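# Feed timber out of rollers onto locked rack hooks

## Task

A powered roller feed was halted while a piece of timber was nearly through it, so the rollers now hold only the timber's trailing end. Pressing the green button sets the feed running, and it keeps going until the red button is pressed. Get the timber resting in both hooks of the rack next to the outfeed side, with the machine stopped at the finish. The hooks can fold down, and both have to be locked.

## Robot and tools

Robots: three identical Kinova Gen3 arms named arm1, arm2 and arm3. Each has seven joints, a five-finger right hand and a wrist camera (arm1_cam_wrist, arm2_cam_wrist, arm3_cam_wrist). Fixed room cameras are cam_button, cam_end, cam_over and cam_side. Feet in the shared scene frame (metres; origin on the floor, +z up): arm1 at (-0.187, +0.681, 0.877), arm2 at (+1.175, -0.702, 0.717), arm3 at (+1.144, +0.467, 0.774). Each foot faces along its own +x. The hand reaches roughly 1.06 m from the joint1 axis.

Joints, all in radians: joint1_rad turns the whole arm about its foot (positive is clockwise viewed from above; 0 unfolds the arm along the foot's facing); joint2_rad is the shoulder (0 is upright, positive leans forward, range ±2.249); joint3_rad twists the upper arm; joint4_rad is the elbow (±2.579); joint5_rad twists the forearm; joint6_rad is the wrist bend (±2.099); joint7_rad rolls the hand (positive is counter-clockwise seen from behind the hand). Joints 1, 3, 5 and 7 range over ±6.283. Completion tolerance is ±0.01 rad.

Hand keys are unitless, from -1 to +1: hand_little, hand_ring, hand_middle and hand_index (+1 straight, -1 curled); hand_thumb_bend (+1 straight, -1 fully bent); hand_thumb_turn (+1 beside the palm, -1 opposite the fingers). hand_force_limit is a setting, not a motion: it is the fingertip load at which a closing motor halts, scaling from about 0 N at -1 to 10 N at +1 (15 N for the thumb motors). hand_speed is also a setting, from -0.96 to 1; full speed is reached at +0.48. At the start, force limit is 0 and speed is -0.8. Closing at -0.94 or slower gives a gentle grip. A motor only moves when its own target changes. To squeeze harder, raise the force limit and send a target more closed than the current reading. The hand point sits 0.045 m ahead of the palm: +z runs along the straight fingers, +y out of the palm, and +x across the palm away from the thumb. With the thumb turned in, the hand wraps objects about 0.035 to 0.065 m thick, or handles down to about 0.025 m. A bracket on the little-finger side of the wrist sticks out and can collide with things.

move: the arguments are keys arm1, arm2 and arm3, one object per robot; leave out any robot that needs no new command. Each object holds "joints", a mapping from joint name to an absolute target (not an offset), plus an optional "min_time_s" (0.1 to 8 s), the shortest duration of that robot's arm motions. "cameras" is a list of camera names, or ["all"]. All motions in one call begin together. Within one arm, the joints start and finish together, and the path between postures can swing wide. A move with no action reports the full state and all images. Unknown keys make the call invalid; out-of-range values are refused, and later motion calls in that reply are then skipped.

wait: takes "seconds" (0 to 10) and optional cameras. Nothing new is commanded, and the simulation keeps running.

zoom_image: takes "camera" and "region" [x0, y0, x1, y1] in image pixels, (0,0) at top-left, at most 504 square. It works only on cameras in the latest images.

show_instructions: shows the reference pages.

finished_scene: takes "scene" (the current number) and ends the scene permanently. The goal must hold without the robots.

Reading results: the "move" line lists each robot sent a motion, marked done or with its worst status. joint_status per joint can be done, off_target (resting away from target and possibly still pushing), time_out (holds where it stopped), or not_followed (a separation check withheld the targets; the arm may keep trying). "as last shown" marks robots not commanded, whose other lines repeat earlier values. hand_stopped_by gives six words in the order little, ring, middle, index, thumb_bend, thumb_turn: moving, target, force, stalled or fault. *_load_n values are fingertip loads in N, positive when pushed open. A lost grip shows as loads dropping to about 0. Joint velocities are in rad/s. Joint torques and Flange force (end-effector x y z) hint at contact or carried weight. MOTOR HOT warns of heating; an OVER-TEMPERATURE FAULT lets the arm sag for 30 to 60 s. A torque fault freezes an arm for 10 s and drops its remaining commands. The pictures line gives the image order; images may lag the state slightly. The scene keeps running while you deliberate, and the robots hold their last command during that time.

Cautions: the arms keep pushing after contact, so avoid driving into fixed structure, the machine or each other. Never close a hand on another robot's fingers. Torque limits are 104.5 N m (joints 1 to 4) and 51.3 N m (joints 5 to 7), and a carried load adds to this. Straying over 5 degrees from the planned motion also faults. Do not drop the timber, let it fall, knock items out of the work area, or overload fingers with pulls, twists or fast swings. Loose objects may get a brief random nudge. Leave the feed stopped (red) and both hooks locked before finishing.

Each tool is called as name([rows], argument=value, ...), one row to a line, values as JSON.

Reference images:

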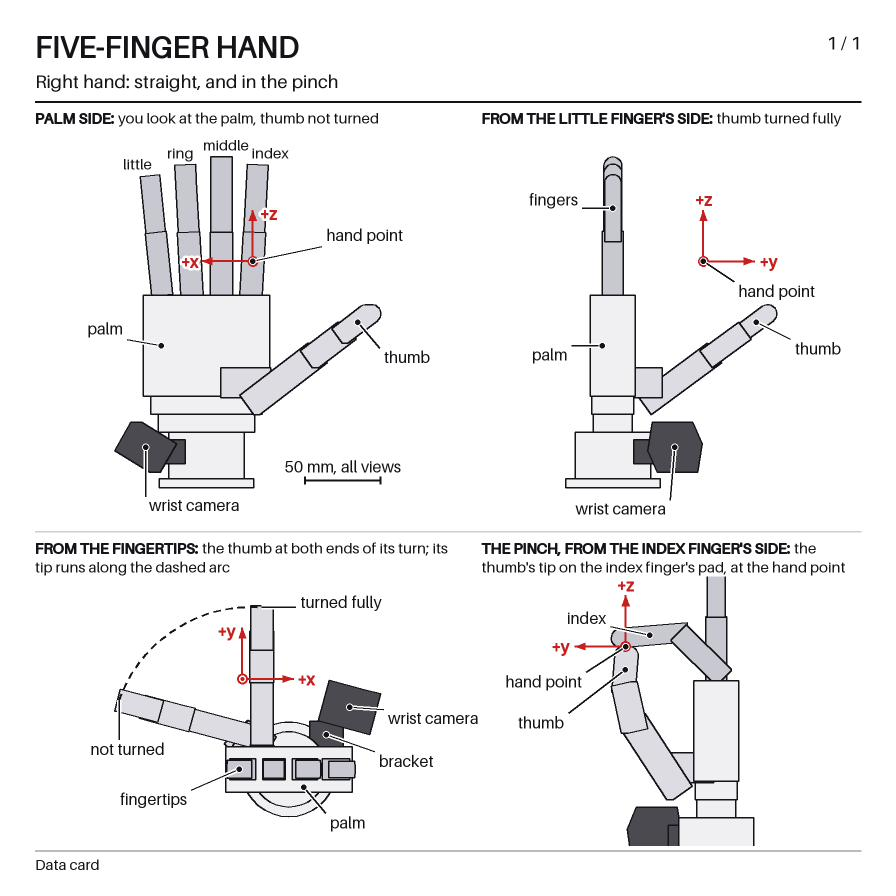

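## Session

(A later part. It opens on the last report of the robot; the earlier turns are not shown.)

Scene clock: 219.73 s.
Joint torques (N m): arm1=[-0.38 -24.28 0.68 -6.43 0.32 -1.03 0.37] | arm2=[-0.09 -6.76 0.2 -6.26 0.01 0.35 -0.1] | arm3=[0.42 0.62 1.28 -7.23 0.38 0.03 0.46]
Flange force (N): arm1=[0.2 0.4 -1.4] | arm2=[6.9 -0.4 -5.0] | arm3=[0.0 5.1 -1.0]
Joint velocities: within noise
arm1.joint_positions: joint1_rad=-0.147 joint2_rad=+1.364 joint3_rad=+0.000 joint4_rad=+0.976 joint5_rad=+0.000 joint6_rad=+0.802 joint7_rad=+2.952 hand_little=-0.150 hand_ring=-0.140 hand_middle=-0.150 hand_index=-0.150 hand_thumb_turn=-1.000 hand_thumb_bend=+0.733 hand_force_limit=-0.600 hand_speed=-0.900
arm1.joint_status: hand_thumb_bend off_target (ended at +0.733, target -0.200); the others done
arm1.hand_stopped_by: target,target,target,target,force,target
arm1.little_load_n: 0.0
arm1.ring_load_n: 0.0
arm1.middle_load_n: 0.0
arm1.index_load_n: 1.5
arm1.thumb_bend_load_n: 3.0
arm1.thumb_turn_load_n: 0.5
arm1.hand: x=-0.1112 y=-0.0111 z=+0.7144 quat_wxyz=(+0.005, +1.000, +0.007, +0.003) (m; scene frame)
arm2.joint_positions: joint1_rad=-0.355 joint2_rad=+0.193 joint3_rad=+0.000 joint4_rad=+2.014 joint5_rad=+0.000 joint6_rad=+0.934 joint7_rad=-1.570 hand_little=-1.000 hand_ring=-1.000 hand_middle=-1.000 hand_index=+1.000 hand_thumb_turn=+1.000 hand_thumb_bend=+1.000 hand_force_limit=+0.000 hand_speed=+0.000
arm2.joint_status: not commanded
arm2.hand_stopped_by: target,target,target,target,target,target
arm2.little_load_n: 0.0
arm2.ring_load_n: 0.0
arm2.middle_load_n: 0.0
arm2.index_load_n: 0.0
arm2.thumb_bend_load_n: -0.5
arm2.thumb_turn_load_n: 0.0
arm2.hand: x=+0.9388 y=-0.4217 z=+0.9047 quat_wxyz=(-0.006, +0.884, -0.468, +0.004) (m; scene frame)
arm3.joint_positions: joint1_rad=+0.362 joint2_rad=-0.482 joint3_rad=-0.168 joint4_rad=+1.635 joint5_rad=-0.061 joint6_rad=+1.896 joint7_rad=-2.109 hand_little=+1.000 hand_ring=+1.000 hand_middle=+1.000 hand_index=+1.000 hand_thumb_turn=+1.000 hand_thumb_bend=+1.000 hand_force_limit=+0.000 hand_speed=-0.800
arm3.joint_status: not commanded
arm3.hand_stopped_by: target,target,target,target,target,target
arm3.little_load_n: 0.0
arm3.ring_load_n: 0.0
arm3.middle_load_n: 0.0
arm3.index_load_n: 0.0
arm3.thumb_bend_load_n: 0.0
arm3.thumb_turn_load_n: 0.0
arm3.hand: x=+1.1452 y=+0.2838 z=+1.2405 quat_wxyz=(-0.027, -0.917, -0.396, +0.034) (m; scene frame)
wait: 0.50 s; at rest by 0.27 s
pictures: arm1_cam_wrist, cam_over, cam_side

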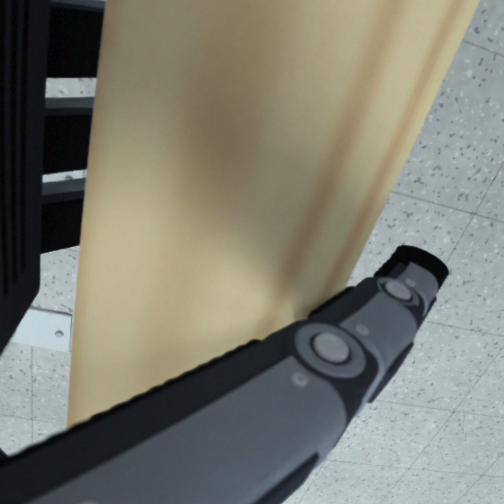

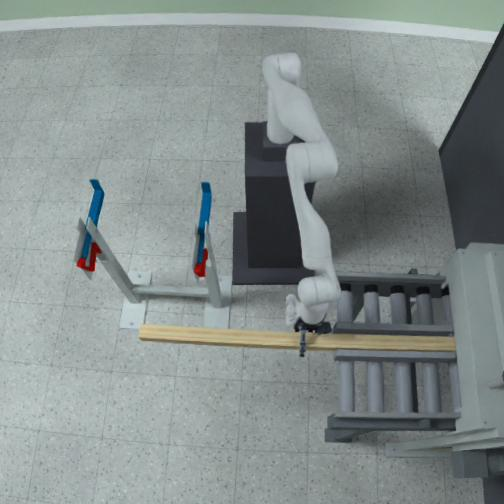

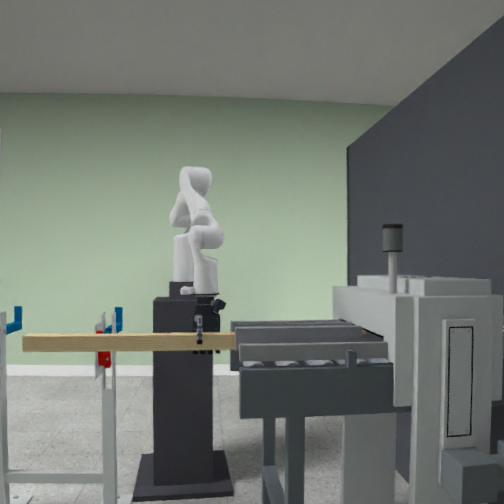

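move(arm1={"joints": {"hand_speed": -0.9, "hand_force_limit": -0.5, "hand_little": -0.4, "hand_ring": -0.4, "hand_middle": -0.4, "hand_index": -0.4}})

move(arm1={"joints": {"hand_speed": -0.9, "hand_force_limit": -0.2, "hand_thumb_bend": -0.3}}, cameras=["cam_side", "arm1_cam_wrist"])

zoom_image(camera="cam_side", region=[130, 270, 250, 390])

Scene clock: 222.00 s.
Joint torques (N m): arm1=[-0.28 -27.65 0.52 -7.13 0.21 -0.92 0.35] | arm2=[-0.13 -6.75 0.15 -6.23 0.02 0.36 -0.12] | arm3=[0.34 0.63 1.25 -7.29 0.4 0 0.46]
Flange force (N): arm1=[0.7 2.8 4.6] | arm2=[6.9 -0.6 -5.1] | arm3=[0.1 5.0 -0.8]
move: arm1 off_target
Joint velocities: within noise
arm1.joint_positions: joint1_rad=-0.147 joint2_rad=+1.364 joint3_rad=+0.000 joint4_rad=+0.976 joint5_rad=+0.000 joint6_rad=+0.802 joint7_rad=+2.952 hand_little=-0.176 hand_ring=-0.166 hand_middle=-0.167 hand_index=-0.167 hand_thumb_turn=-1.000 hand_thumb_bend=+0.734 hand_force_limit=-0.500 hand_speed=-0.900
arm1.joint_status: hand_little off_target (ended at -0.176, target -0.400); hand_ring off_target (ended at -0.166, target -0.400); hand_middle off_target (ended at -0.167, target -0.400); hand_index off_target (ended at -0.167, target -0.400); the others done
arm1.hand_stopped_by: force,force,force,force,force,target
arm1.little_load_n: 5.0
arm1.ring_load_n: 3.5
arm1.middle_load_n: 2.0
arm1.index_load_n: 5.0
arm1.thumb_bend_load_n: 5.5
arm1.thumb_turn_load_n: 0.5
arm1.hand: x=-0.1112 y=-0.0110 z=+0.7144 quat_wxyz=(+0.005, +1.000, +0.007, +0.003) (m; scene frame)
arm2, arm3: as last shown
arm2.thumb_bend_load_n: 0.0
arm3.thumb_bend_load_n: -0.5
pictures: none

Scene clock: 222.63 s.
Joint torques (N m): arm1=[-0.28 -27.5 0.54 -7.23 0.22 -0.9 0.36] | arm2=[-0.12 -6.75 0.23 -6.22 0.04 0.34 -0.12] | arm3=[0.41 0.62 1.23 -7.27 0.41 0.02 0.46]
Flange force (N): arm1=[0.6 1.9 4.2] | arm2=[6.8 -0.5 -5.1] | arm3=[0.1 4.9 -0.8]
move: arm1 off_target
Joint velocities: within noise
arm1.joint_positions: joint1_rad=-0.147 joint2_rad=+1.364 joint3_rad=+0.000 joint4_rad=+0.976 joint5_rad=+0.000 joint6_rad=+0.802 joint7_rad=+2.952 hand_little=-0.176 hand_ring=-0.166 hand_middle=-0.167 hand_index=-0.167 hand_thumb_turn=-1.000 hand_thumb_bend=+0.732 hand_force_limit=-0.200 hand_speed=-0.900
arm1.joint_status: hand_thumb_bend off_target (ended at +0.732, target -0.300); the others done
arm1.hand_stopped_by: force,force,force,force,force,target
arm1.little_load_n: 5.0
arm1.ring_load_n: 3.5
arm1.middle_load_n: 2.5
arm1.index_load_n: 5.0
arm1.thumb_bend_load_n: 6.0
arm1.thumb_turn_load_n: 0.5
arm1.hand: x=-0.1112 y=-0.0110 z=+0.7144 quat_wxyz=(+0.005, +1.000, +0.007, +0.003) (m; scene frame)
arm2, arm3: as last shown
arm2.thumb_turn_load_n: -0.5
arm3.thumb_bend_load_n: 0.0
pictures: arm1_cam_wrist, cam_side

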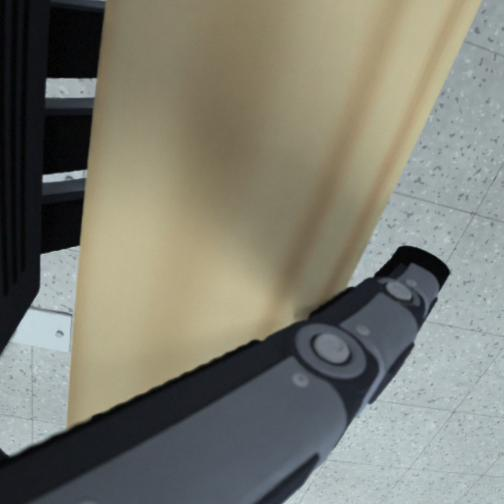

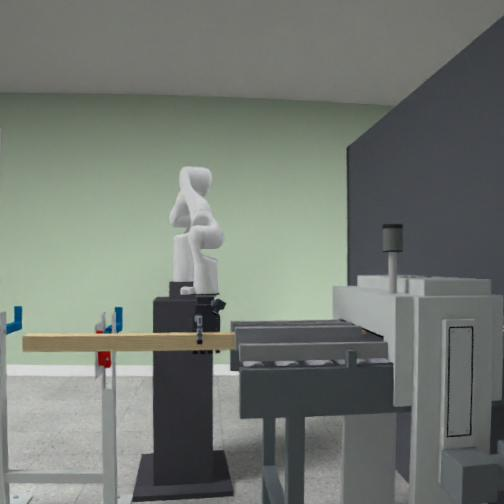

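Scaled by 4.200 from the camera's 504x504 image, which has a finer 720x720 frame.

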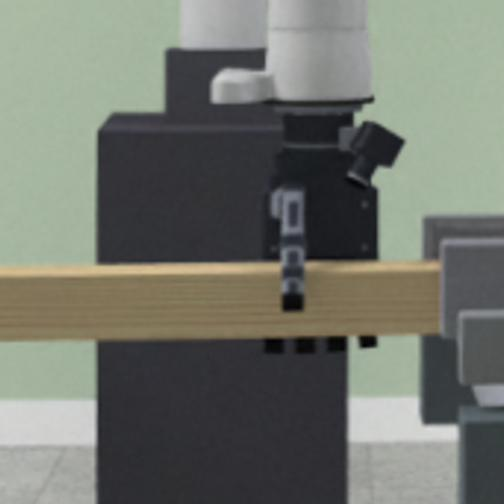

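move(arm1={"joints": {"hand_speed": -0.9, "hand_force_limit": 0.2, "hand_thumb_bend": 0.2, "hand_little": -0.45, "hand_ring": -0.45, "hand_middle": -0.45, "hand_index": -0.45}})

Scene clock: 223.90 s.
Joint torques (N m): arm1=[-0.51 -29.26 0.3 -7.79 0.07 -0.98 0.38] | arm2=[-0.13 -6.73 0.15 -6.22 0.04 0.36 -0.11] | arm3=[0.4 0.61 1.23 -7.29 0.4 0.04 0.46]
Flange force (N): arm1=[0.4 2.6 7.0] | arm2=[6.8 -0.6 -5.1] | arm3=[0.0 4.9 -0.7]
move: arm1 off_target
Joint velocities: within noise
arm1.joint_positions: joint1_rad=-0.147 joint2_rad=+1.364 joint3_rad=+0.000 joint4_rad=+0.976 joint5_rad=+0.000 joint6_rad=+0.802 joint7_rad=+2.952 hand_little=-0.183 hand_ring=-0.174 hand_middle=-0.174 hand_index=-0.174 hand_thumb_turn=-1.000 hand_thumb_bend=+0.727 hand_force_limit=+0.200 hand_speed=-0.900
arm1.joint_status: hand_little off_target (ended at -0.183, target -0.450); hand_ring off_target (ended at -0.174, target -0.450); hand_middle off_target (ended at -0.174, target -0.450); hand_index off_target (ended at -0.174, target -0.450); hand_thumb_bend off_target (ended at +0.727, target +0.200); the others done
arm1.hand_stopped_by: force,force,force,force,force,target
arm1.little_load_n: 7.0
arm1.ring_load_n: 6.0
arm1.middle_load_n: 6.5
arm1.index_load_n: 8.0
arm1.thumb_bend_load_n: 9.0
arm1.thumb_turn_load_n: 0.5
arm1.hand: x=-0.1112 y=-0.0110 z=+0.7144 quat_wxyz=(+0.005, +1.000, +0.007, +0.003) (m; scene frame)
arm2, arm3: as last shown
arm2.ring_load_n: 0.5
arm2.thumb_turn_load_n: 0.0
pictures: none

move(arm1={"joints": {"joint1_rad": -0.0213, "joint2_rad": 1.3489, "joint4_rad": 1.0145, "joint6_rad": 0.7782, "joint7_rad": 3.0773}, "min_time_s": 2.0}, cameras=["cam_over"])

move(arm1={"joints": {"joint1_rad": 0.1052, "joint2_rad": 1.354, "joint4_rad": 0.9953, "joint6_rad": 0.7923, "joint7_rad": 3.2038}, "min_time_s": 2.0})

wait(seconds=0.5, cameras=["cam_over", "cam_side", "arm1_cam_wrist"])

zoom_image(camera="cam_side", region=[60, 270, 400, 390])

zoom_image(camera="cam_over", region=[60, 230, 480, 440])

Scene clock: 229.07 s.
Joint torques (N m): arm1=[-0.45 -29.98 0.79 -7.89 0.34 -1.01 0.3] | arm2=[-0.14 -6.72 0.16 -6.2 0.04 0.35 -0.1] | arm3=[0.38 0.6 1.22 -7.25 0.37 0.02 0.45]
Flange force (N): arm1=[0.0 3.0 8.5] | arm2=[6.8 -0.5 -5.2] | arm3=[-0.1 4.9 -0.9]
move: arm1 done
Joint velocities: within noise
arm1.joint_positions: joint1_rad=-0.021 joint2_rad=+1.349 joint3_rad=+0.000 joint4_rad=+1.014 joint5_rad=+0.000 joint6_rad=+0.778 joint7_rad=+3.077 hand_little=-0.183 hand_ring=-0.174 hand_middle=-0.174 hand_index=-0.173 hand_thumb_turn=-1.000 hand_thumb_bend=+0.727 hand_force_limit=+0.200 hand_speed=-0.900
arm1.joint_status: all done
arm1.hand_stopped_by: force,force,force,force,force,target
arm1.little_load_n: 3.0
arm1.ring_load_n: 4.0
arm1.middle_load_n: 6.5
arm1.index_load_n: 11.0
arm1.thumb_bend_load_n: 8.0
arm1.thumb_turn_load_n: 4.0
arm1.hand: x=-0.1912 y=-0.0128 z=+0.7150 quat_wxyz=(+0.005, +1.000, +0.007, +0.003) (m; scene frame)
arm2, arm3: as last shown
arm2.ring_load_n: 0.0
pictures: cam_over

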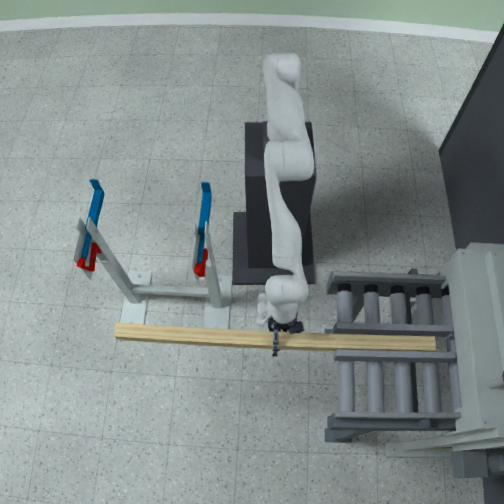

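Scene clock: 231.37 s.
Joint torques (N m): arm1=[-0.49 -30.05 0.66 -8.04 0.34 -1.05 0.29] | arm2=[-0.13 -6.73 0.17 -6.24 0.02 0.36 -0.11] | arm3=[0.35 0.59 1.23 -7.19 0.37 0.06 0.46]
Flange force (N): arm1=[-0.3 2.8 8.3] | arm2=[6.9 -0.5 -5.1] | arm3=[-0.1 5.0 -1.1]
move: arm1 done
Joint velocities: within noise
arm1.joint_positions: joint1_rad=+0.105 joint2_rad=+1.354 joint3_rad=+0.000 joint4_rad=+0.995 joint5_rad=+0.000 joint6_rad=+0.792 joint7_rad=+3.204 hand_little=-0.183 hand_ring=-0.174 hand_middle=-0.174 hand_index=-0.173 hand_thumb_turn=-1.000 hand_thumb_bend=+0.727 hand_force_limit=+0.200 hand_speed=-0.900
arm1.joint_status: all done
arm1.hand_stopped_by: force,force,force,force,force,target
arm1.little_load_n: 3.5
arm1.ring_load_n: 4.0
arm1.middle_load_n: 7.0
arm1.index_load_n: 11.0
arm1.thumb_bend_load_n: 8.0
arm1.thumb_turn_load_n: 4.0
arm1.hand: x=-0.2712 y=-0.0145 z=+0.7155 quat_wxyz=(+0.005, +1.000, +0.007, +0.003) (m; scene frame)
arm2, arm3: as last shown
pictures: none

Scene clock: 231.87 s.
Joint torques (N m): arm1=[-0.53 -30.06 0.69 -8.08 0.27 -1.05 0.28] | arm2=[-0.13 -6.73 0.17 -6.23 0.02 0.36 -0.1] | arm3=[0.4 0.6 1.26 -7.3 0.42 0.06 0.44]
Flange force (N): arm1=[-0.4 2.6 8.3] | arm2=[6.9 -0.5 -5.1] | arm3=[0.0 5.0 -0.7]
Joint velocities: within noise
arm1.joint_positions: joint1_rad=+0.105 joint2_rad=+1.354 joint3_rad=+0.000 joint4_rad=+0.995 joint5_rad=+0.000 joint6_rad=+0.792 joint7_rad=+3.204 hand_little=-0.183 hand_ring=-0.174 hand_middle=-0.174 hand_index=-0.173 hand_thumb_turn=-1.000 hand_thumb_bend=+0.727 hand_force_limit=+0.200 hand_speed=-0.900
arm1.joint_status: all done
arm1.hand_stopped_by: force,force,force,force,force,target
arm1.little_load_n: 3.5
arm1.ring_load_n: 4.0
arm1.middle_load_n: 7.0
arm1.index_load_n: 11.0
arm1.thumb_bend_load_n: 8.0
arm1.thumb_turn_load_n: 3.5
arm1.hand: x=-0.2712 y=-0.0145 z=+0.7155 quat_wxyz=(+0.005, +1.000, +0.007, +0.003) (m; scene frame)
arm2.joint_positions: joint1_rad=-0.355 joint2_rad=+0.193 joint3_rad=+0.000 joint4_rad=+2.014 joint5_rad=+0.000 joint6_rad=+0.934 joint7_rad=-1.570 hand_little=-1.000 hand_ring=-1.000 hand_middle=-1.000 hand_index=+1.000 hand_thumb_turn=+1.000 hand_thumb_bend=+1.000 hand_force_limit=+0.000 hand_speed=+0.000
arm2.joint_status: not commanded
arm2.hand_stopped_by: target,target,target,target,target,target
arm2.little_load_n: 0.0
arm2.ring_load_n: 0.0
arm2.middle_load_n: 0.0
arm2.index_load_n: 0.0
arm2.thumb_bend_load_n: 0.0
arm2.thumb_turn_load_n: 0.0
arm2.hand: x=+0.9388 y=-0.4217 z=+0.9047 quat_wxyz=(-0.006, +0.884, -0.468, +0.004) (m; scene frame)
arm3.joint_positions: joint1_rad=+0.362 joint2_rad=-0.482 joint3_rad=-0.168 joint4_rad=+1.635 joint5_rad=-0.061 joint6_rad=+1.896 joint7_rad=-2.109 hand_little=+1.000 hand_ring=+1.000 hand_middle=+1.000 hand_index=+1.000 hand_thumb_turn=+1.000 hand_thumb_bend=+1.000 hand_force_limit=+0.000 hand_speed=-0.800
arm3.joint_status: not commanded
arm3.hand_stopped_by: target,target,target,target,target,target
arm3.little_load_n: 0.0
arm3.ring_load_n: 0.0
arm3.middle_load_n: 0.0
arm3.index_load_n: 0.0
arm3.thumb_bend_load_n: 0.0
arm3.thumb_turn_load_n: 0.0
arm3.hand: x=+1.1452 y=+0.2838 z=+1.2405 quat_wxyz=(-0.027, -0.917, -0.396, +0.034) (m; scene frame)
wait: 0.50 s; at rest by 0.27 s
pictures: arm1_cam_wrist, cam_over, cam_side

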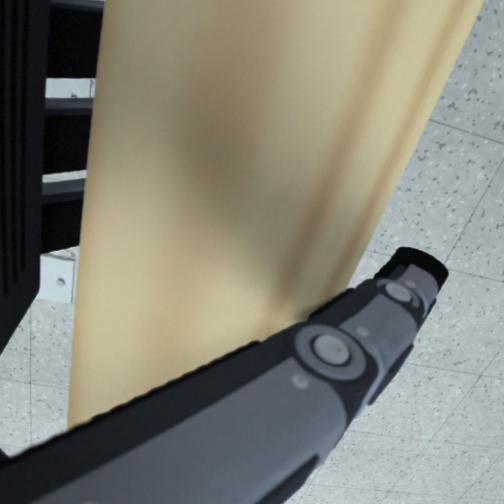

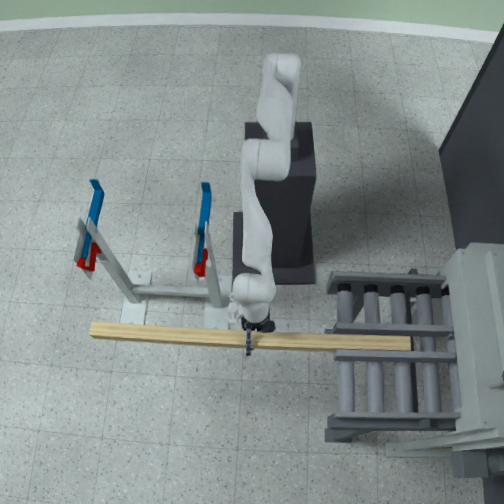

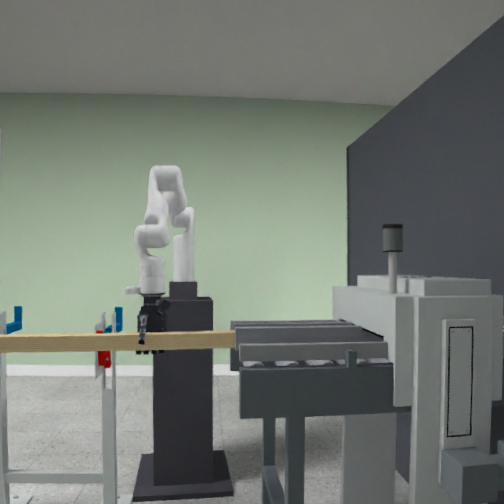

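Scaled by 1.482 from the camera's 504x504 image, which has a finer 720x720 frame.

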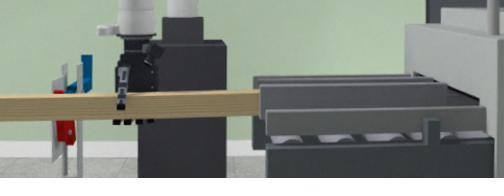

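Scaled by 1.200 from the camera's 504x504 image, which has a finer 720x720 frame.

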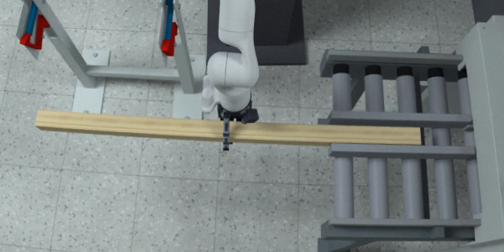

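move(arm1={"joints": {"joint1_rad": 0.1043, "joint2_rad": 1.1985, "joint4_rad": 1.0574, "joint6_rad": 0.8857, "joint7_rad": 3.2029}, "min_time_s": 3.0})

wait(seconds=0.3, cameras=["cam_over", "cam_side", "arm1_cam_wrist"])

Scene clock: 240.40 s.
Joint torques (N m): arm1=[-0.52 -29.73 0.57 -8.72 0.3 -1.03 0.31] | arm2=[-0.13 -6.77 0.17 -6.24 0.01 0.34 -0.12] | arm3=[0.44 0.63 1.27 -7.25 0.35 0.06 0.44]
Flange force (N): arm1=[-0.3 2.6 8.0] | arm2=[6.8 -0.6 -5.1] | arm3=[0.0 5.0 -0.8]
move: arm1 done
Joint velocities: within noise
arm1.joint_positions: joint1_rad=+0.104 joint2_rad=+1.199 joint3_rad=+0.000 joint4_rad=+1.057 joint5_rad=+0.000 joint6_rad=+0.886 joint7_rad=+3.203 hand_little=-0.183 hand_ring=-0.174 hand_middle=-0.174 hand_index=-0.173 hand_thumb_turn=-1.000 hand_thumb_bend=+0.727 hand_force_limit=+0.200 hand_speed=-0.900
arm1.joint_status: all done
arm1.hand_stopped_by: force,force,force,force,force,target
arm1.little_load_n: 3.5
arm1.ring_load_n: 4.0
arm1.middle_load_n: 6.5
arm1.index_load_n: 11.0
arm1.thumb_bend_load_n: 8.0
arm1.thumb_turn_load_n: 4.0
arm1.hand: x=-0.2712 y=-0.0143 z=+0.7999 quat_wxyz=(+0.005, +1.000, +0.007, +0.003) (m; scene frame)
arm2, arm3: as last shown
arm2.little_load_n: 0.5
pictures: none

Scene clock: 240.70 s.
Joint torques (N m): arm1=[-0.43 -29.66 0.61 -8.7 0.29 -1.06 0.32] | arm2=[-0.14 -6.77 0.16 -6.21 0.03 0.34 -0.11] | arm3=[0.39 0.56 1.21 -7.24 0.36 0.01 0.48]
Flange force (N): arm1=[-0.2 2.6 7.9] | arm2=[6.7 -0.6 -5.1] | arm3=[-0.1 5.0 -1.0]
Joint velocities: within noise
arm1.joint_positions: joint1_rad=+0.104 joint2_rad=+1.199 joint3_rad=+0.000 joint4_rad=+1.057 joint5_rad=+0.000 joint6_rad=+0.886 joint7_rad=+3.203 hand_little=-0.183 hand_ring=-0.174 hand_middle=-0.174 hand_index=-0.173 hand_thumb_turn=-1.000 hand_thumb_bend=+0.727 hand_force_limit=+0.200 hand_speed=-0.900
arm1.joint_status: all done
arm1.hand_stopped_by: force,force,force,force,force,target
arm1.little_load_n: 3.5
arm1.ring_load_n: 4.0
arm1.middle_load_n: 6.5
arm1.index_load_n: 11.0
arm1.thumb_bend_load_n: 8.0
arm1.thumb_turn_load_n: 3.5
arm1.hand: x=-0.2712 y=-0.0143 z=+0.7999 quat_wxyz=(+0.005, +1.000, +0.007, +0.003) (m; scene frame)
arm2.joint_positions: joint1_rad=-0.355 joint2_rad=+0.193 joint3_rad=+0.000 joint4_rad=+2.014 joint5_rad=+0.000 joint6_rad=+0.934 joint7_rad=-1.570 hand_little=-1.000 hand_ring=-1.000 hand_middle=-1.000 hand_index=+1.000 hand_thumb_turn=+1.000 hand_thumb_bend=+1.000 hand_force_limit=+0.000 hand_speed=+0.000
arm2.joint_status: not commanded
arm2.hand_stopped_by: target,target,target,target,target,target
arm2.little_load_n: 0.0
arm2.ring_load_n: 0.0
arm2.middle_load_n: 0.0
arm2.index_load_n: 0.0
arm2.thumb_bend_load_n: -0.5
arm2.thumb_turn_load_n: 0.0
arm2.hand: x=+0.9388 y=-0.4217 z=+0.9047 quat_wxyz=(-0.006, +0.884, -0.468, +0.004) (m; scene frame)
arm3.joint_positions: joint1_rad=+0.362 joint2_rad=-0.482 joint3_rad=-0.168 joint4_rad=+1.635 joint5_rad=-0.061 joint6_rad=+1.896 joint7_rad=-2.109 hand_little=+1.000 hand_ring=+1.000 hand_middle=+1.000 hand_index=+1.000 hand_thumb_turn=+1.000 hand_thumb_bend=+1.000 hand_force_limit=+0.000 hand_speed=-0.800
arm3.joint_status: not commanded
arm3.hand_stopped_by: target,target,target,target,target,target
arm3.little_load_n: 0.0
arm3.ring_load_n: 0.0
arm3.middle_load_n: 0.0
arm3.index_load_n: 0.0
arm3.thumb_bend_load_n: 0.0
arm3.thumb_turn_load_n: 0.0
arm3.hand: x=+1.1452 y=+0.2838 z=+1.2405 quat_wxyz=(-0.027, -0.917, -0.396, +0.034) (m; scene frame)
wait: 0.30 s; at rest by 0.27 s
pictures: arm1_cam_wrist, cam_over, cam_side

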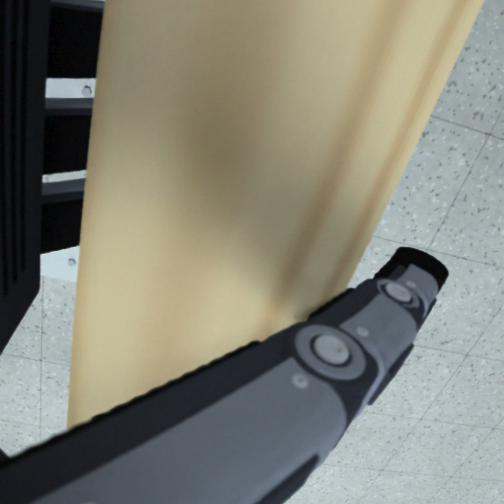

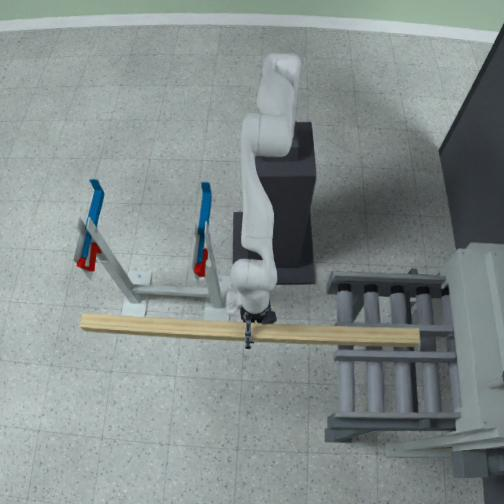

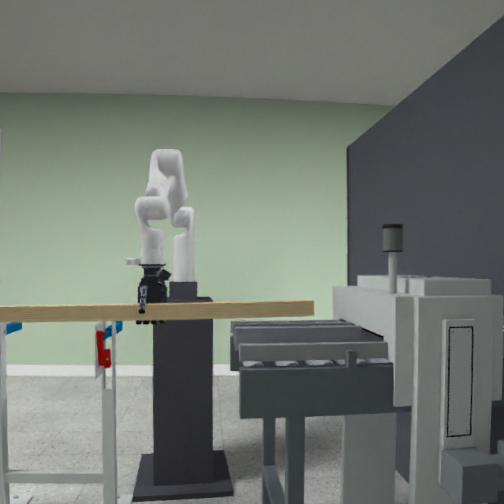

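move(arm1={"joints": {"joint1_rad": 0.1033, "joint2_rad": 1.0873, "joint4_rad": 1.0599, "joint6_rad": 0.9944, "joint7_rad": 3.2019}, "min_time_s": 2.0})

move(arm1={"joints": {"joint1_rad": 1.1753, "joint2_rad": 0.7775, "joint4_rad": 1.8212, "joint6_rad": 0.5429, "joint7_rad": 4.2739}, "min_time_s": 6.0})

wait(seconds=0.3, cameras=["cam_over", "cam_side", "arm1_cam_wrist", "cam_end"])

Scene clock: 244.93 s.
Joint torques (N m): arm1=[-0.53 -29.3 0.59 -9.46 0.31 -1.07 0.35] | arm2=[-0.11 -6.78 0.15 -6.24 -0.01 0.36 -0.11] | arm3=[0.4 0.61 1.22 -7.27 0.41 0.03 0.43]
Flange force (N): arm1=[-0.3 2.2 7.6] | arm2=[6.8 -0.5 -5.0] | arm3=[0.0 4.8 -0.8]
move: arm1 done
Joint velocities: within noise
arm1.joint_positions: joint1_rad=+0.103 joint2_rad=+1.087 joint3_rad=+0.000 joint4_rad=+1.060 joint5_rad=+0.000 joint6_rad=+0.994 joint7_rad=+3.202 hand_little=-0.183 hand_ring=-0.174 hand_middle=-0.174 hand_index=-0.173 hand_thumb_turn=-1.000 hand_thumb_bend=+0.727 hand_force_limit=+0.200 hand_speed=-0.900
arm1.joint_status: all done
arm1.hand_stopped_by: force,force,force,force,force,target
arm1.little_load_n: 3.5
arm1.ring_load_n: 4.0
arm1.middle_load_n: 7.0
arm1.index_load_n: 11.0
arm1.thumb_bend_load_n: 8.0
arm1.thumb_turn_load_n: 4.0
arm1.hand: x=-0.2710 y=-0.0144 z=+0.8700 quat_wxyz=(+0.005, +1.000, +0.007, +0.003) (m; scene frame)
arm2, arm3: as last shown
arm2.middle_load_n: 0.5
arm2.thumb_bend_load_n: 0.0
pictures: none

Scene clock: 251.23 s.
Joint torques (N m): arm1=[-0.49 -21.49 0.02 -5.86 -0.01 -0.94 0.31] | arm2=[-0.12 -6.77 0.17 -6.22 0.03 0.38 -0.12] | arm3=[0.38 0.59 1.25 -7.29 0.41 0.05 0.44]
Flange force (N): arm1=[-1.1 0.5 6.9] | arm2=[6.8 -0.6 -5.0] | arm3=[0.0 5.0 -0.7]
move: arm1 done
Joint velocities: within noise
arm1.joint_positions: joint1_rad=+1.175 joint2_rad=+0.778 joint3_rad=+0.000 joint4_rad=+1.821 joint5_rad=+0.000 joint6_rad=+0.543 joint7_rad=+4.274 hand_little=-0.183 hand_ring=-0.174 hand_middle=-0.174 hand_index=-0.173 hand_thumb_turn=-1.000 hand_thumb_bend=+0.727 hand_force_limit=+0.200 hand_speed=-0.900
arm1.joint_status: all done
arm1.hand_stopped_by: force,force,force,force,force,target
arm1.little_load_n: 3.5
arm1.ring_load_n: 4.0
arm1.middle_load_n: 7.0
arm1.index_load_n: 11.0
arm1.thumb_bend_load_n: 8.0
arm1.thumb_turn_load_n: 3.5
arm1.hand: x=-0.6396 y=+0.4419 z=+0.8696 quat_wxyz=(+0.005, +1.000, +0.007, +0.003) (m; scene frame)
arm2, arm3: as last shown
arm2.middle_load_n: 0.0
arm3.thumb_bend_load_n: -0.5
pictures: none

Scene clock: 251.53 s.
Joint torques (N m): arm1=[-0.54 -21.53 0.03 -5.83 0.01 -0.89 0.31] | arm2=[-0.16 -6.76 0.19 -6.24 0.02 0.36 -0.12] | arm3=[0.41 0.57 1.26 -7.26 0.4 0.03 0.46]
Flange force (N): arm1=[-1.2 0.4 7.1] | arm2=[6.9 -0.6 -5.0] | arm3=[-0.1 5.1 -0.9]
Joint velocities: within noise
arm1.joint_positions: joint1_rad=+1.175 joint2_rad=+0.778 joint3_rad=+0.000 joint4_rad=+1.821 joint5_rad=+0.000 joint6_rad=+0.543 joint7_rad=+4.274 hand_little=-0.183 hand_ring=-0.174 hand_middle=-0.174 hand_index=-0.173 hand_thumb_turn=-1.000 hand_thumb_bend=+0.727 hand_force_limit=+0.200 hand_speed=-0.900
arm1.joint_status: all done
arm1.hand_stopped_by: force,force,force,force,force,target
arm1.little_load_n: 3.5
arm1.ring_load_n: 4.0
arm1.middle_load_n: 7.0
arm1.index_load_n: 11.0
arm1.thumb_bend_load_n: 8.0
arm1.thumb_turn_load_n: 4.0
arm1.hand: x=-0.6396 y=+0.4419 z=+0.8696 quat_wxyz=(+0.005, +1.000, +0.007, +0.003) (m; scene frame)
arm2.joint_positions: joint1_rad=-0.355 joint2_rad=+0.193 joint3_rad=+0.000 joint4_rad=+2.014 joint5_rad=+0.000 joint6_rad=+0.934 joint7_rad=-1.570 hand_little=-1.000 hand_ring=-1.000 hand_middle=-1.000 hand_index=+1.000 hand_thumb_turn=+1.000 hand_thumb_bend=+1.000 hand_force_limit=+0.000 hand_speed=+0.000
arm2.joint_status: not commanded
arm2.hand_stopped_by: target,target,target,target,target,target
arm2.little_load_n: 0.0
arm2.ring_load_n: 0.0
arm2.middle_load_n: 0.0
arm2.index_load_n: 0.0
arm2.thumb_bend_load_n: 0.0
arm2.thumb_turn_load_n: 0.0
arm2.hand: x=+0.9388 y=-0.4217 z=+0.9047 quat_wxyz=(-0.006, +0.884, -0.468, +0.004) (m; scene frame)
arm3.joint_positions: joint1_rad=+0.362 joint2_rad=-0.482 joint3_rad=-0.168 joint4_rad=+1.635 joint5_rad=-0.061 joint6_rad=+1.896 joint7_rad=-2.109 hand_little=+1.000 hand_ring=+1.000 hand_middle=+1.000 hand_index=+1.000 hand_thumb_turn=+1.000 hand_thumb_bend=+1.000 hand_force_limit=+0.000 hand_speed=-0.800
arm3.joint_status: not commanded
arm3.hand_stopped_by: target,target,target,target,target,target
arm3.little_load_n: 0.0
arm3.ring_load_n: 0.0
arm3.middle_load_n: 0.0
arm3.index_load_n: 0.0
arm3.thumb_bend_load_n: 0.0
arm3.thumb_turn_load_n: 0.0
arm3.hand: x=+1.1452 y=+0.2838 z=+1.2405 quat_wxyz=(-0.027, -0.917, -0.396, +0.034) (m; scene frame)
wait: 0.30 s; at rest by 0.27 s
pictures: arm1_cam_wrist, cam_end, cam_over, cam_side

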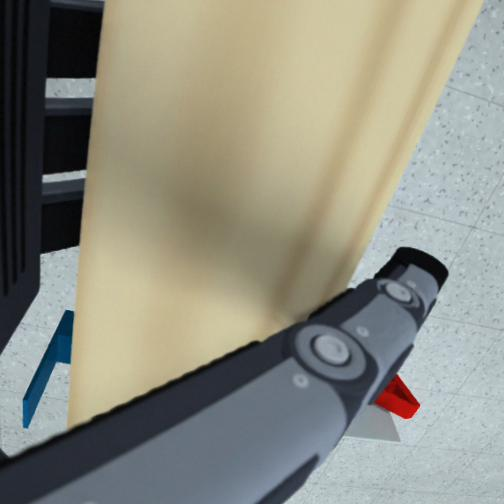

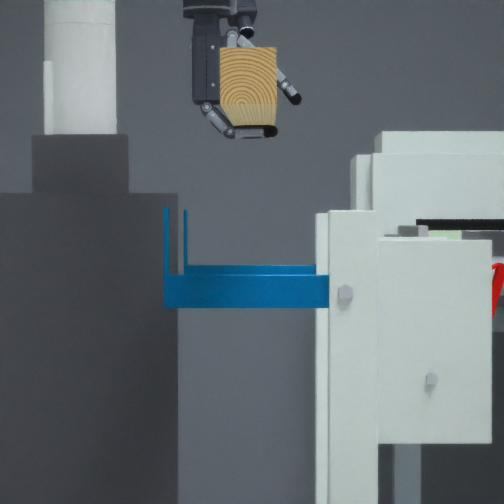

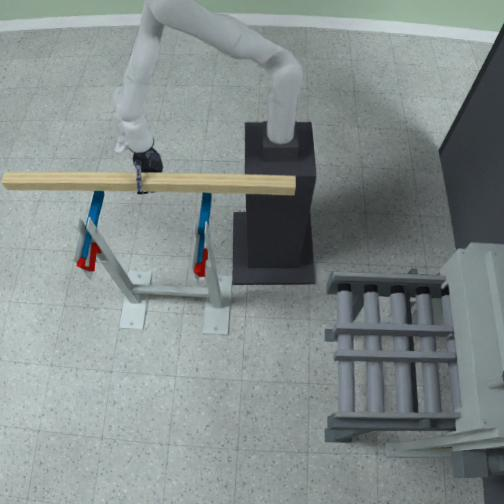

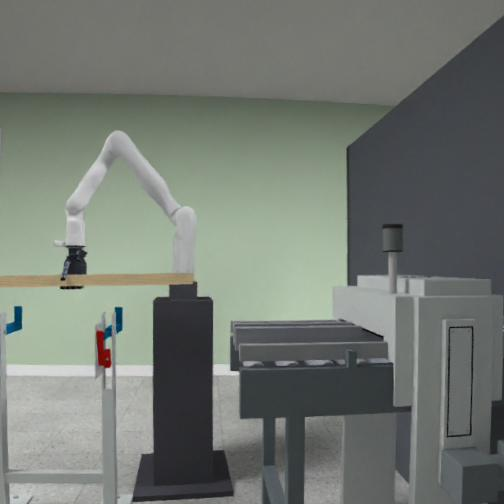

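move(arm1={"joints": {"joint2_rad": 1.0227, "joint4_rad": 1.8004, "joint6_rad": 0.3185}, "min_time_s": 3.5})

wait(seconds=0.3, cameras=["cam_over", "cam_side", "arm1_cam_wrist", "cam_end"])

zoom_image(camera="cam_end", region=[130, 120, 400, 390])

Scene clock: 257.47 s.
Joint torques (N m): arm1=[-0.54 -22.79 0.12 -3.74 0.08 -0.92 0.31] | arm2=[-0.14 -6.7 0.14 -6.25 0.02 0.35 -0.12] | arm3=[0.39 0.61 1.2 -7.26 0.38 0.03 0.45]
Flange force (N): arm1=[-1.3 0.4 7.4] | arm2=[7.0 -0.6 -5.1] | arm3=[-0.1 4.8 -0.9]
move: arm1 done
Joint velocities: within noise
arm1.joint_positions: joint1_rad=+1.175 joint2_rad=+1.023 joint3_rad=+0.000 joint4_rad=+1.800 joint5_rad=+0.000 joint6_rad=+0.318 joint7_rad=+4.274 hand_little=-0.183 hand_ring=-0.174 hand_middle=-0.174 hand_index=-0.173 hand_thumb_turn=-1.000 hand_thumb_bend=+0.727 hand_force_limit=+0.200 hand_speed=-0.900
arm1.joint_status: all done
arm1.hand_stopped_by: force,force,force,force,force,target
arm1.little_load_n: 3.0
arm1.ring_load_n: 4.0
arm1.middle_load_n: 7.0
arm1.index_load_n: 11.0
arm1.thumb_bend_load_n: 8.0
arm1.thumb_turn_load_n: 3.5
arm1.hand: x=-0.6389 y=+0.4407 z=+0.7596 quat_wxyz=(+0.005, +1.000, +0.007, +0.003) (m; scene frame)
arm2, arm3: as last shown
arm2.index_load_n: -0.5
pictures: none

Scene clock: 257.77 s.
Joint torques (N m): arm1=[-0.55 -22.78 0.07 -3.74 0.07 -0.93 0.28] | arm2=[-0.12 -6.73 0.19 -6.23 0.03 0.35 -0.1] | arm3=[0.4 0.61 1.24 -7.26 0.38 0.03 0.48]
Flange force (N): arm1=[-1.4 0.3 7.4] | arm2=[6.9 -0.5 -5.1] | arm3=[0.0 5.0 -0.9]
Joint velocities: within noise
arm1.joint_positions: joint1_rad=+1.175 joint2_rad=+1.023 joint3_rad=+0.000 joint4_rad=+1.800 joint5_rad=+0.000 joint6_rad=+0.318 joint7_rad=+4.274 hand_little=-0.183 hand_ring=-0.174 hand_middle=-0.174 hand_index=-0.173 hand_thumb_turn=-1.000 hand_thumb_bend=+0.727 hand_force_limit=+0.200 hand_speed=-0.900
arm1.joint_status: all done
arm1.hand_stopped_by: force,force,force,force,force,target
arm1.little_load_n: 3.5
arm1.ring_load_n: 4.0
arm1.middle_load_n: 6.5
arm1.index_load_n: 11.0
arm1.thumb_bend_load_n: 8.0
arm1.thumb_turn_load_n: 4.0
arm1.hand: x=-0.6389 y=+0.4407 z=+0.7596 quat_wxyz=(+0.005, +1.000, +0.007, +0.003) (m; scene frame)
arm2.joint_positions: joint1_rad=-0.355 joint2_rad=+0.193 joint3_rad=+0.000 joint4_rad=+2.014 joint5_rad=+0.000 joint6_rad=+0.934 joint7_rad=-1.570 hand_little=-1.000 hand_ring=-1.000 hand_middle=-1.000 hand_index=+1.000 hand_thumb_turn=+1.000 hand_thumb_bend=+1.000 hand_force_limit=+0.000 hand_speed=+0.000
arm2.joint_status: not commanded
arm2.hand_stopped_by: target,target,target,target,target,target
arm2.little_load_n: 0.0
arm2.ring_load_n: 0.0
arm2.middle_load_n: 0.0
arm2.index_load_n: 0.0
arm2.thumb_bend_load_n: 0.0
arm2.thumb_turn_load_n: 0.0
arm2.hand: x=+0.9388 y=-0.4217 z=+0.9047 quat_wxyz=(-0.006, +0.884, -0.468, +0.004) (m; scene frame)
arm3.joint_positions: joint1_rad=+0.362 joint2_rad=-0.482 joint3_rad=-0.168 joint4_rad=+1.635 joint5_rad=-0.061 joint6_rad=+1.896 joint7_rad=-2.109 hand_little=+1.000 hand_ring=+1.000 hand_middle=+1.000 hand_index=+1.000 hand_thumb_turn=+1.000 hand_thumb_bend=+1.000 hand_force_limit=+0.000 hand_speed=-0.800
arm3.joint_status: not commanded
arm3.hand_stopped_by: target,target,target,target,target,target
arm3.little_load_n: 0.0
arm3.ring_load_n: 0.0
arm3.middle_load_n: 0.0
arm3.index_load_n: 0.0
arm3.thumb_bend_load_n: 0.0
arm3.thumb_turn_load_n: 0.0
arm3.hand: x=+1.1452 y=+0.2838 z=+1.2405 quat_wxyz=(-0.027, -0.917, -0.396, +0.034) (m; scene frame)
wait: 0.30 s; at rest by 0.27 s
pictures: arm1_cam_wrist, cam_end, cam_over, cam_side

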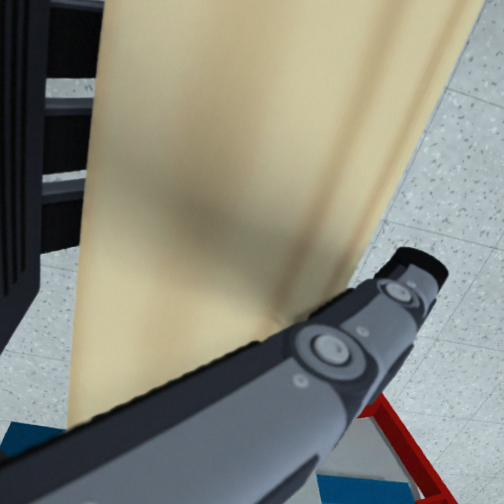

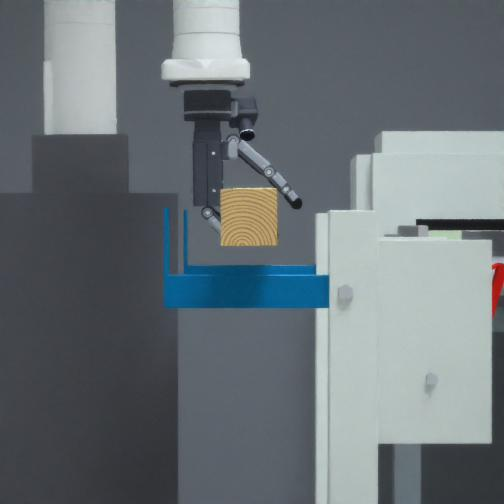

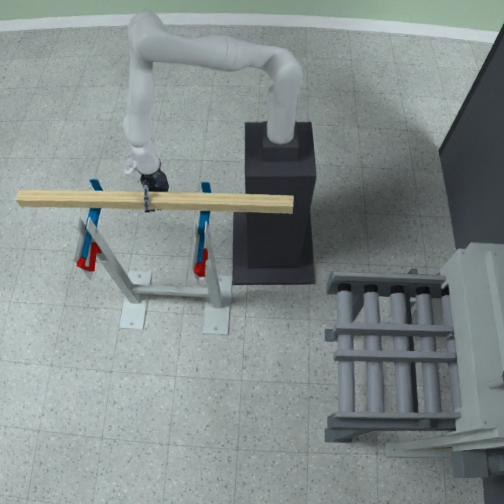

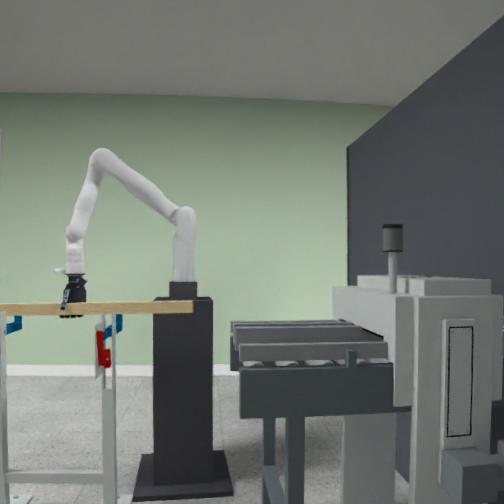

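Scaled by 1.867 from the camera's 504x504 image, which has a finer 720x720 frame.

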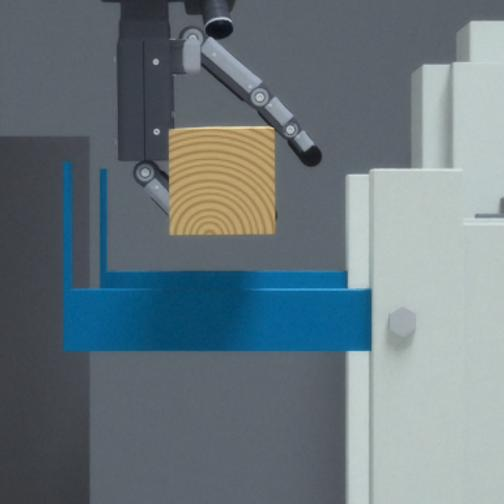

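move(arm1={"joints": {"joint2_rad": 1.0832, "joint4_rad": 1.7818, "joint6_rad": 0.2766}, "min_time_s": 2})

wait(seconds=0.3, cameras=["cam_over", "cam_side", "cam_end"])

zoom_image(camera="cam_end", region=[130, 150, 350, 370])

zoom_image(camera="cam_side", region=[0, 270, 220, 390])

Scene clock: 262.60 s.
Joint torques (N m): arm1=[-0.6 -22.98 0.07 -3.32 0.09 -0.92 0.35] | arm2=[-0.16 -6.77 0.19 -6.24 0.02 0.36 -0.1] | arm3=[0.4 0.59 1.25 -7.28 0.35 0.03 0.45]
Flange force (N): arm1=[-1.3 0.3 7.4] | arm2=[6.8 -0.6 -5.0] | arm3=[-0.1 4.9 -0.8]
move: arm1 done
Joint velocities: within noise
arm1.joint_positions: joint1_rad=+1.175 joint2_rad=+1.083 joint3_rad=+0.000 joint4_rad=+1.782 joint5_rad=+0.000 joint6_rad=+0.277 joint7_rad=+4.274 hand_little=-0.183 hand_ring=-0.174 hand_middle=-0.174 hand_index=-0.173 hand_thumb_turn=-1.000 hand_thumb_bend=+0.727 hand_force_limit=+0.200 hand_speed=-0.900
arm1.joint_status: all done
arm1.hand_stopped_by: force,force,force,force,force,target
arm1.little_load_n: 3.5
arm1.ring_load_n: 4.0
arm1.middle_load_n: 7.0
arm1.index_load_n: 11.0
arm1.thumb_bend_load_n: 8.0
arm1.thumb_turn_load_n: 4.0
arm1.hand: x=-0.6387 y=+0.4405 z=+0.7336 quat_wxyz=(+0.005, +1.000, +0.007, +0.003) (m; scene frame)
arm2, arm3: as last shown
pictures: none

Scene clock: 262.90 s.
Joint torques (N m): arm1=[-0.59 -22.93 0.09 -3.31 0.08 -0.95 0.34] | arm2=[-0.14 -6.76 0.17 -6.25 0.02 0.35 -0.1] | arm3=[0.44 0.59 1.22 -7.29 0.35 0.04 0.48]
Flange force (N): arm1=[-1.4 0.3 7.2] | arm2=[6.9 -0.5 -5.1] | arm3=[-0.1 4.9 -0.8]
Joint velocities: within noise
arm1.joint_positions: joint1_rad=+1.175 joint2_rad=+1.083 joint3_rad=+0.000 joint4_rad=+1.782 joint5_rad=+0.000 joint6_rad=+0.277 joint7_rad=+4.274 hand_little=-0.183 hand_ring=-0.174 hand_middle=-0.174 hand_index=-0.173 hand_thumb_turn=-1.000 hand_thumb_bend=+0.727 hand_force_limit=+0.200 hand_speed=-0.900
arm1.joint_status: all done
arm1.hand_stopped_by: force,force,force,force,force,target
arm1.little_load_n: 3.5
arm1.ring_load_n: 4.0
arm1.middle_load_n: 7.0
arm1.index_load_n: 10.5
arm1.thumb_bend_load_n: 8.0
arm1.thumb_turn_load_n: 4.0
arm1.hand: x=-0.6387 y=+0.4405 z=+0.7336 quat_wxyz=(+0.005, +1.000, +0.007, +0.003) (m; scene frame)
arm2.joint_positions: joint1_rad=-0.355 joint2_rad=+0.193 joint3_rad=+0.000 joint4_rad=+2.014 joint5_rad=+0.000 joint6_rad=+0.934 joint7_rad=-1.570 hand_little=-1.000 hand_ring=-1.000 hand_middle=-1.000 hand_index=+1.000 hand_thumb_turn=+1.000 hand_thumb_bend=+1.000 hand_force_limit=+0.000 hand_speed=+0.000
arm2.joint_status: not commanded
arm2.hand_stopped_by: target,target,target,target,target,target
arm2.little_load_n: 0.0
arm2.ring_load_n: 0.0
arm2.middle_load_n: 0.0
arm2.index_load_n: -0.5
arm2.thumb_bend_load_n: 0.0
arm2.thumb_turn_load_n: 0.0
arm2.hand: x=+0.9388 y=-0.4217 z=+0.9047 quat_wxyz=(-0.006, +0.884, -0.468, +0.004) (m; scene frame)
arm3.joint_positions: joint1_rad=+0.362 joint2_rad=-0.482 joint3_rad=-0.168 joint4_rad=+1.635 joint5_rad=-0.061 joint6_rad=+1.896 joint7_rad=-2.109 hand_little=+1.000 hand_ring=+1.000 hand_middle=+1.000 hand_index=+1.000 hand_thumb_turn=+1.000 hand_thumb_bend=+1.000 hand_force_limit=+0.000 hand_speed=-0.800
arm3.joint_status: not commanded
arm3.hand_stopped_by: target,target,target,target,target,target
arm3.little_load_n: 0.0
arm3.ring_load_n: -0.5
arm3.middle_load_n: 0.0
arm3.index_load_n: 0.0
arm3.thumb_bend_load_n: 0.0
arm3.thumb_turn_load_n: 0.0
arm3.hand: x=+1.1452 y=+0.2838 z=+1.2405 quat_wxyz=(-0.027, -0.917, -0.396, +0.034) (m; scene frame)
wait: 0.30 s; at rest by 0.27 s
pictures: cam_end, cam_over, cam_side

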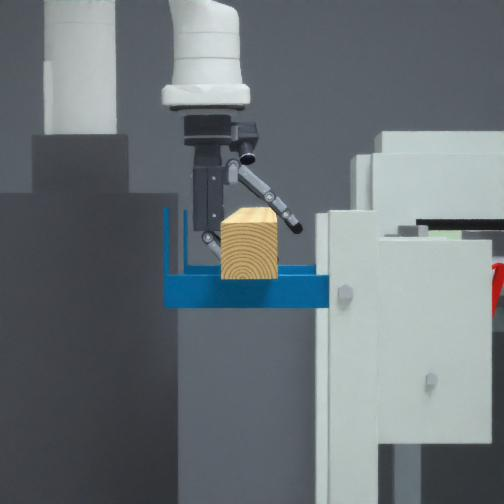

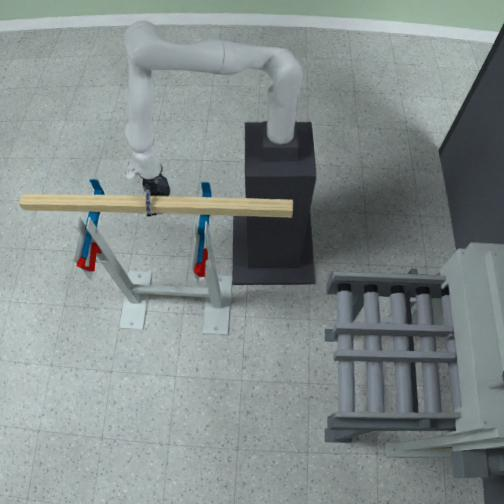

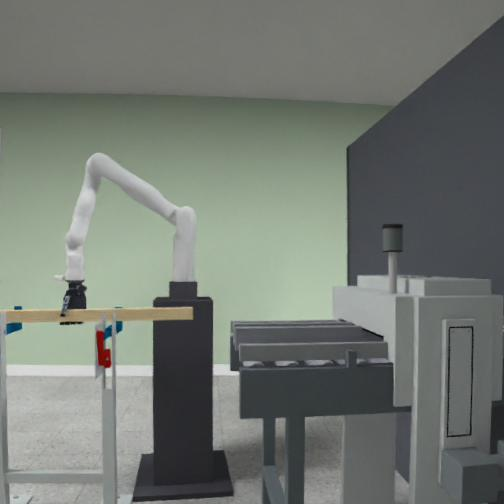

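Scaled by 2.291 from the camera's 504x504 image, which has a finer 720x720 frame.

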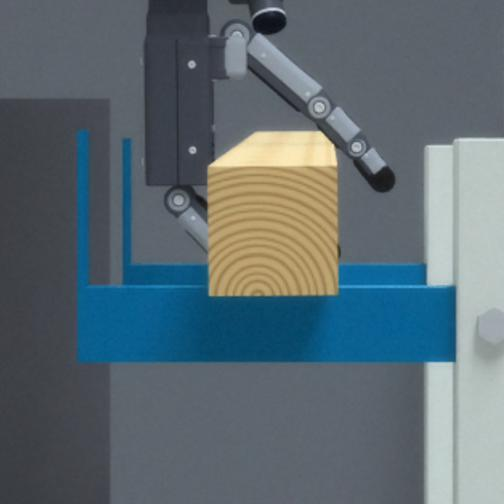

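Scaled by 2.291 from the camera's 504x504 image, which has a finer 720x720 frame.

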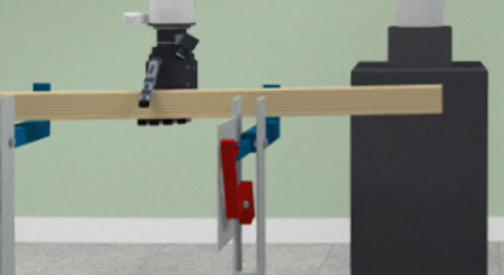

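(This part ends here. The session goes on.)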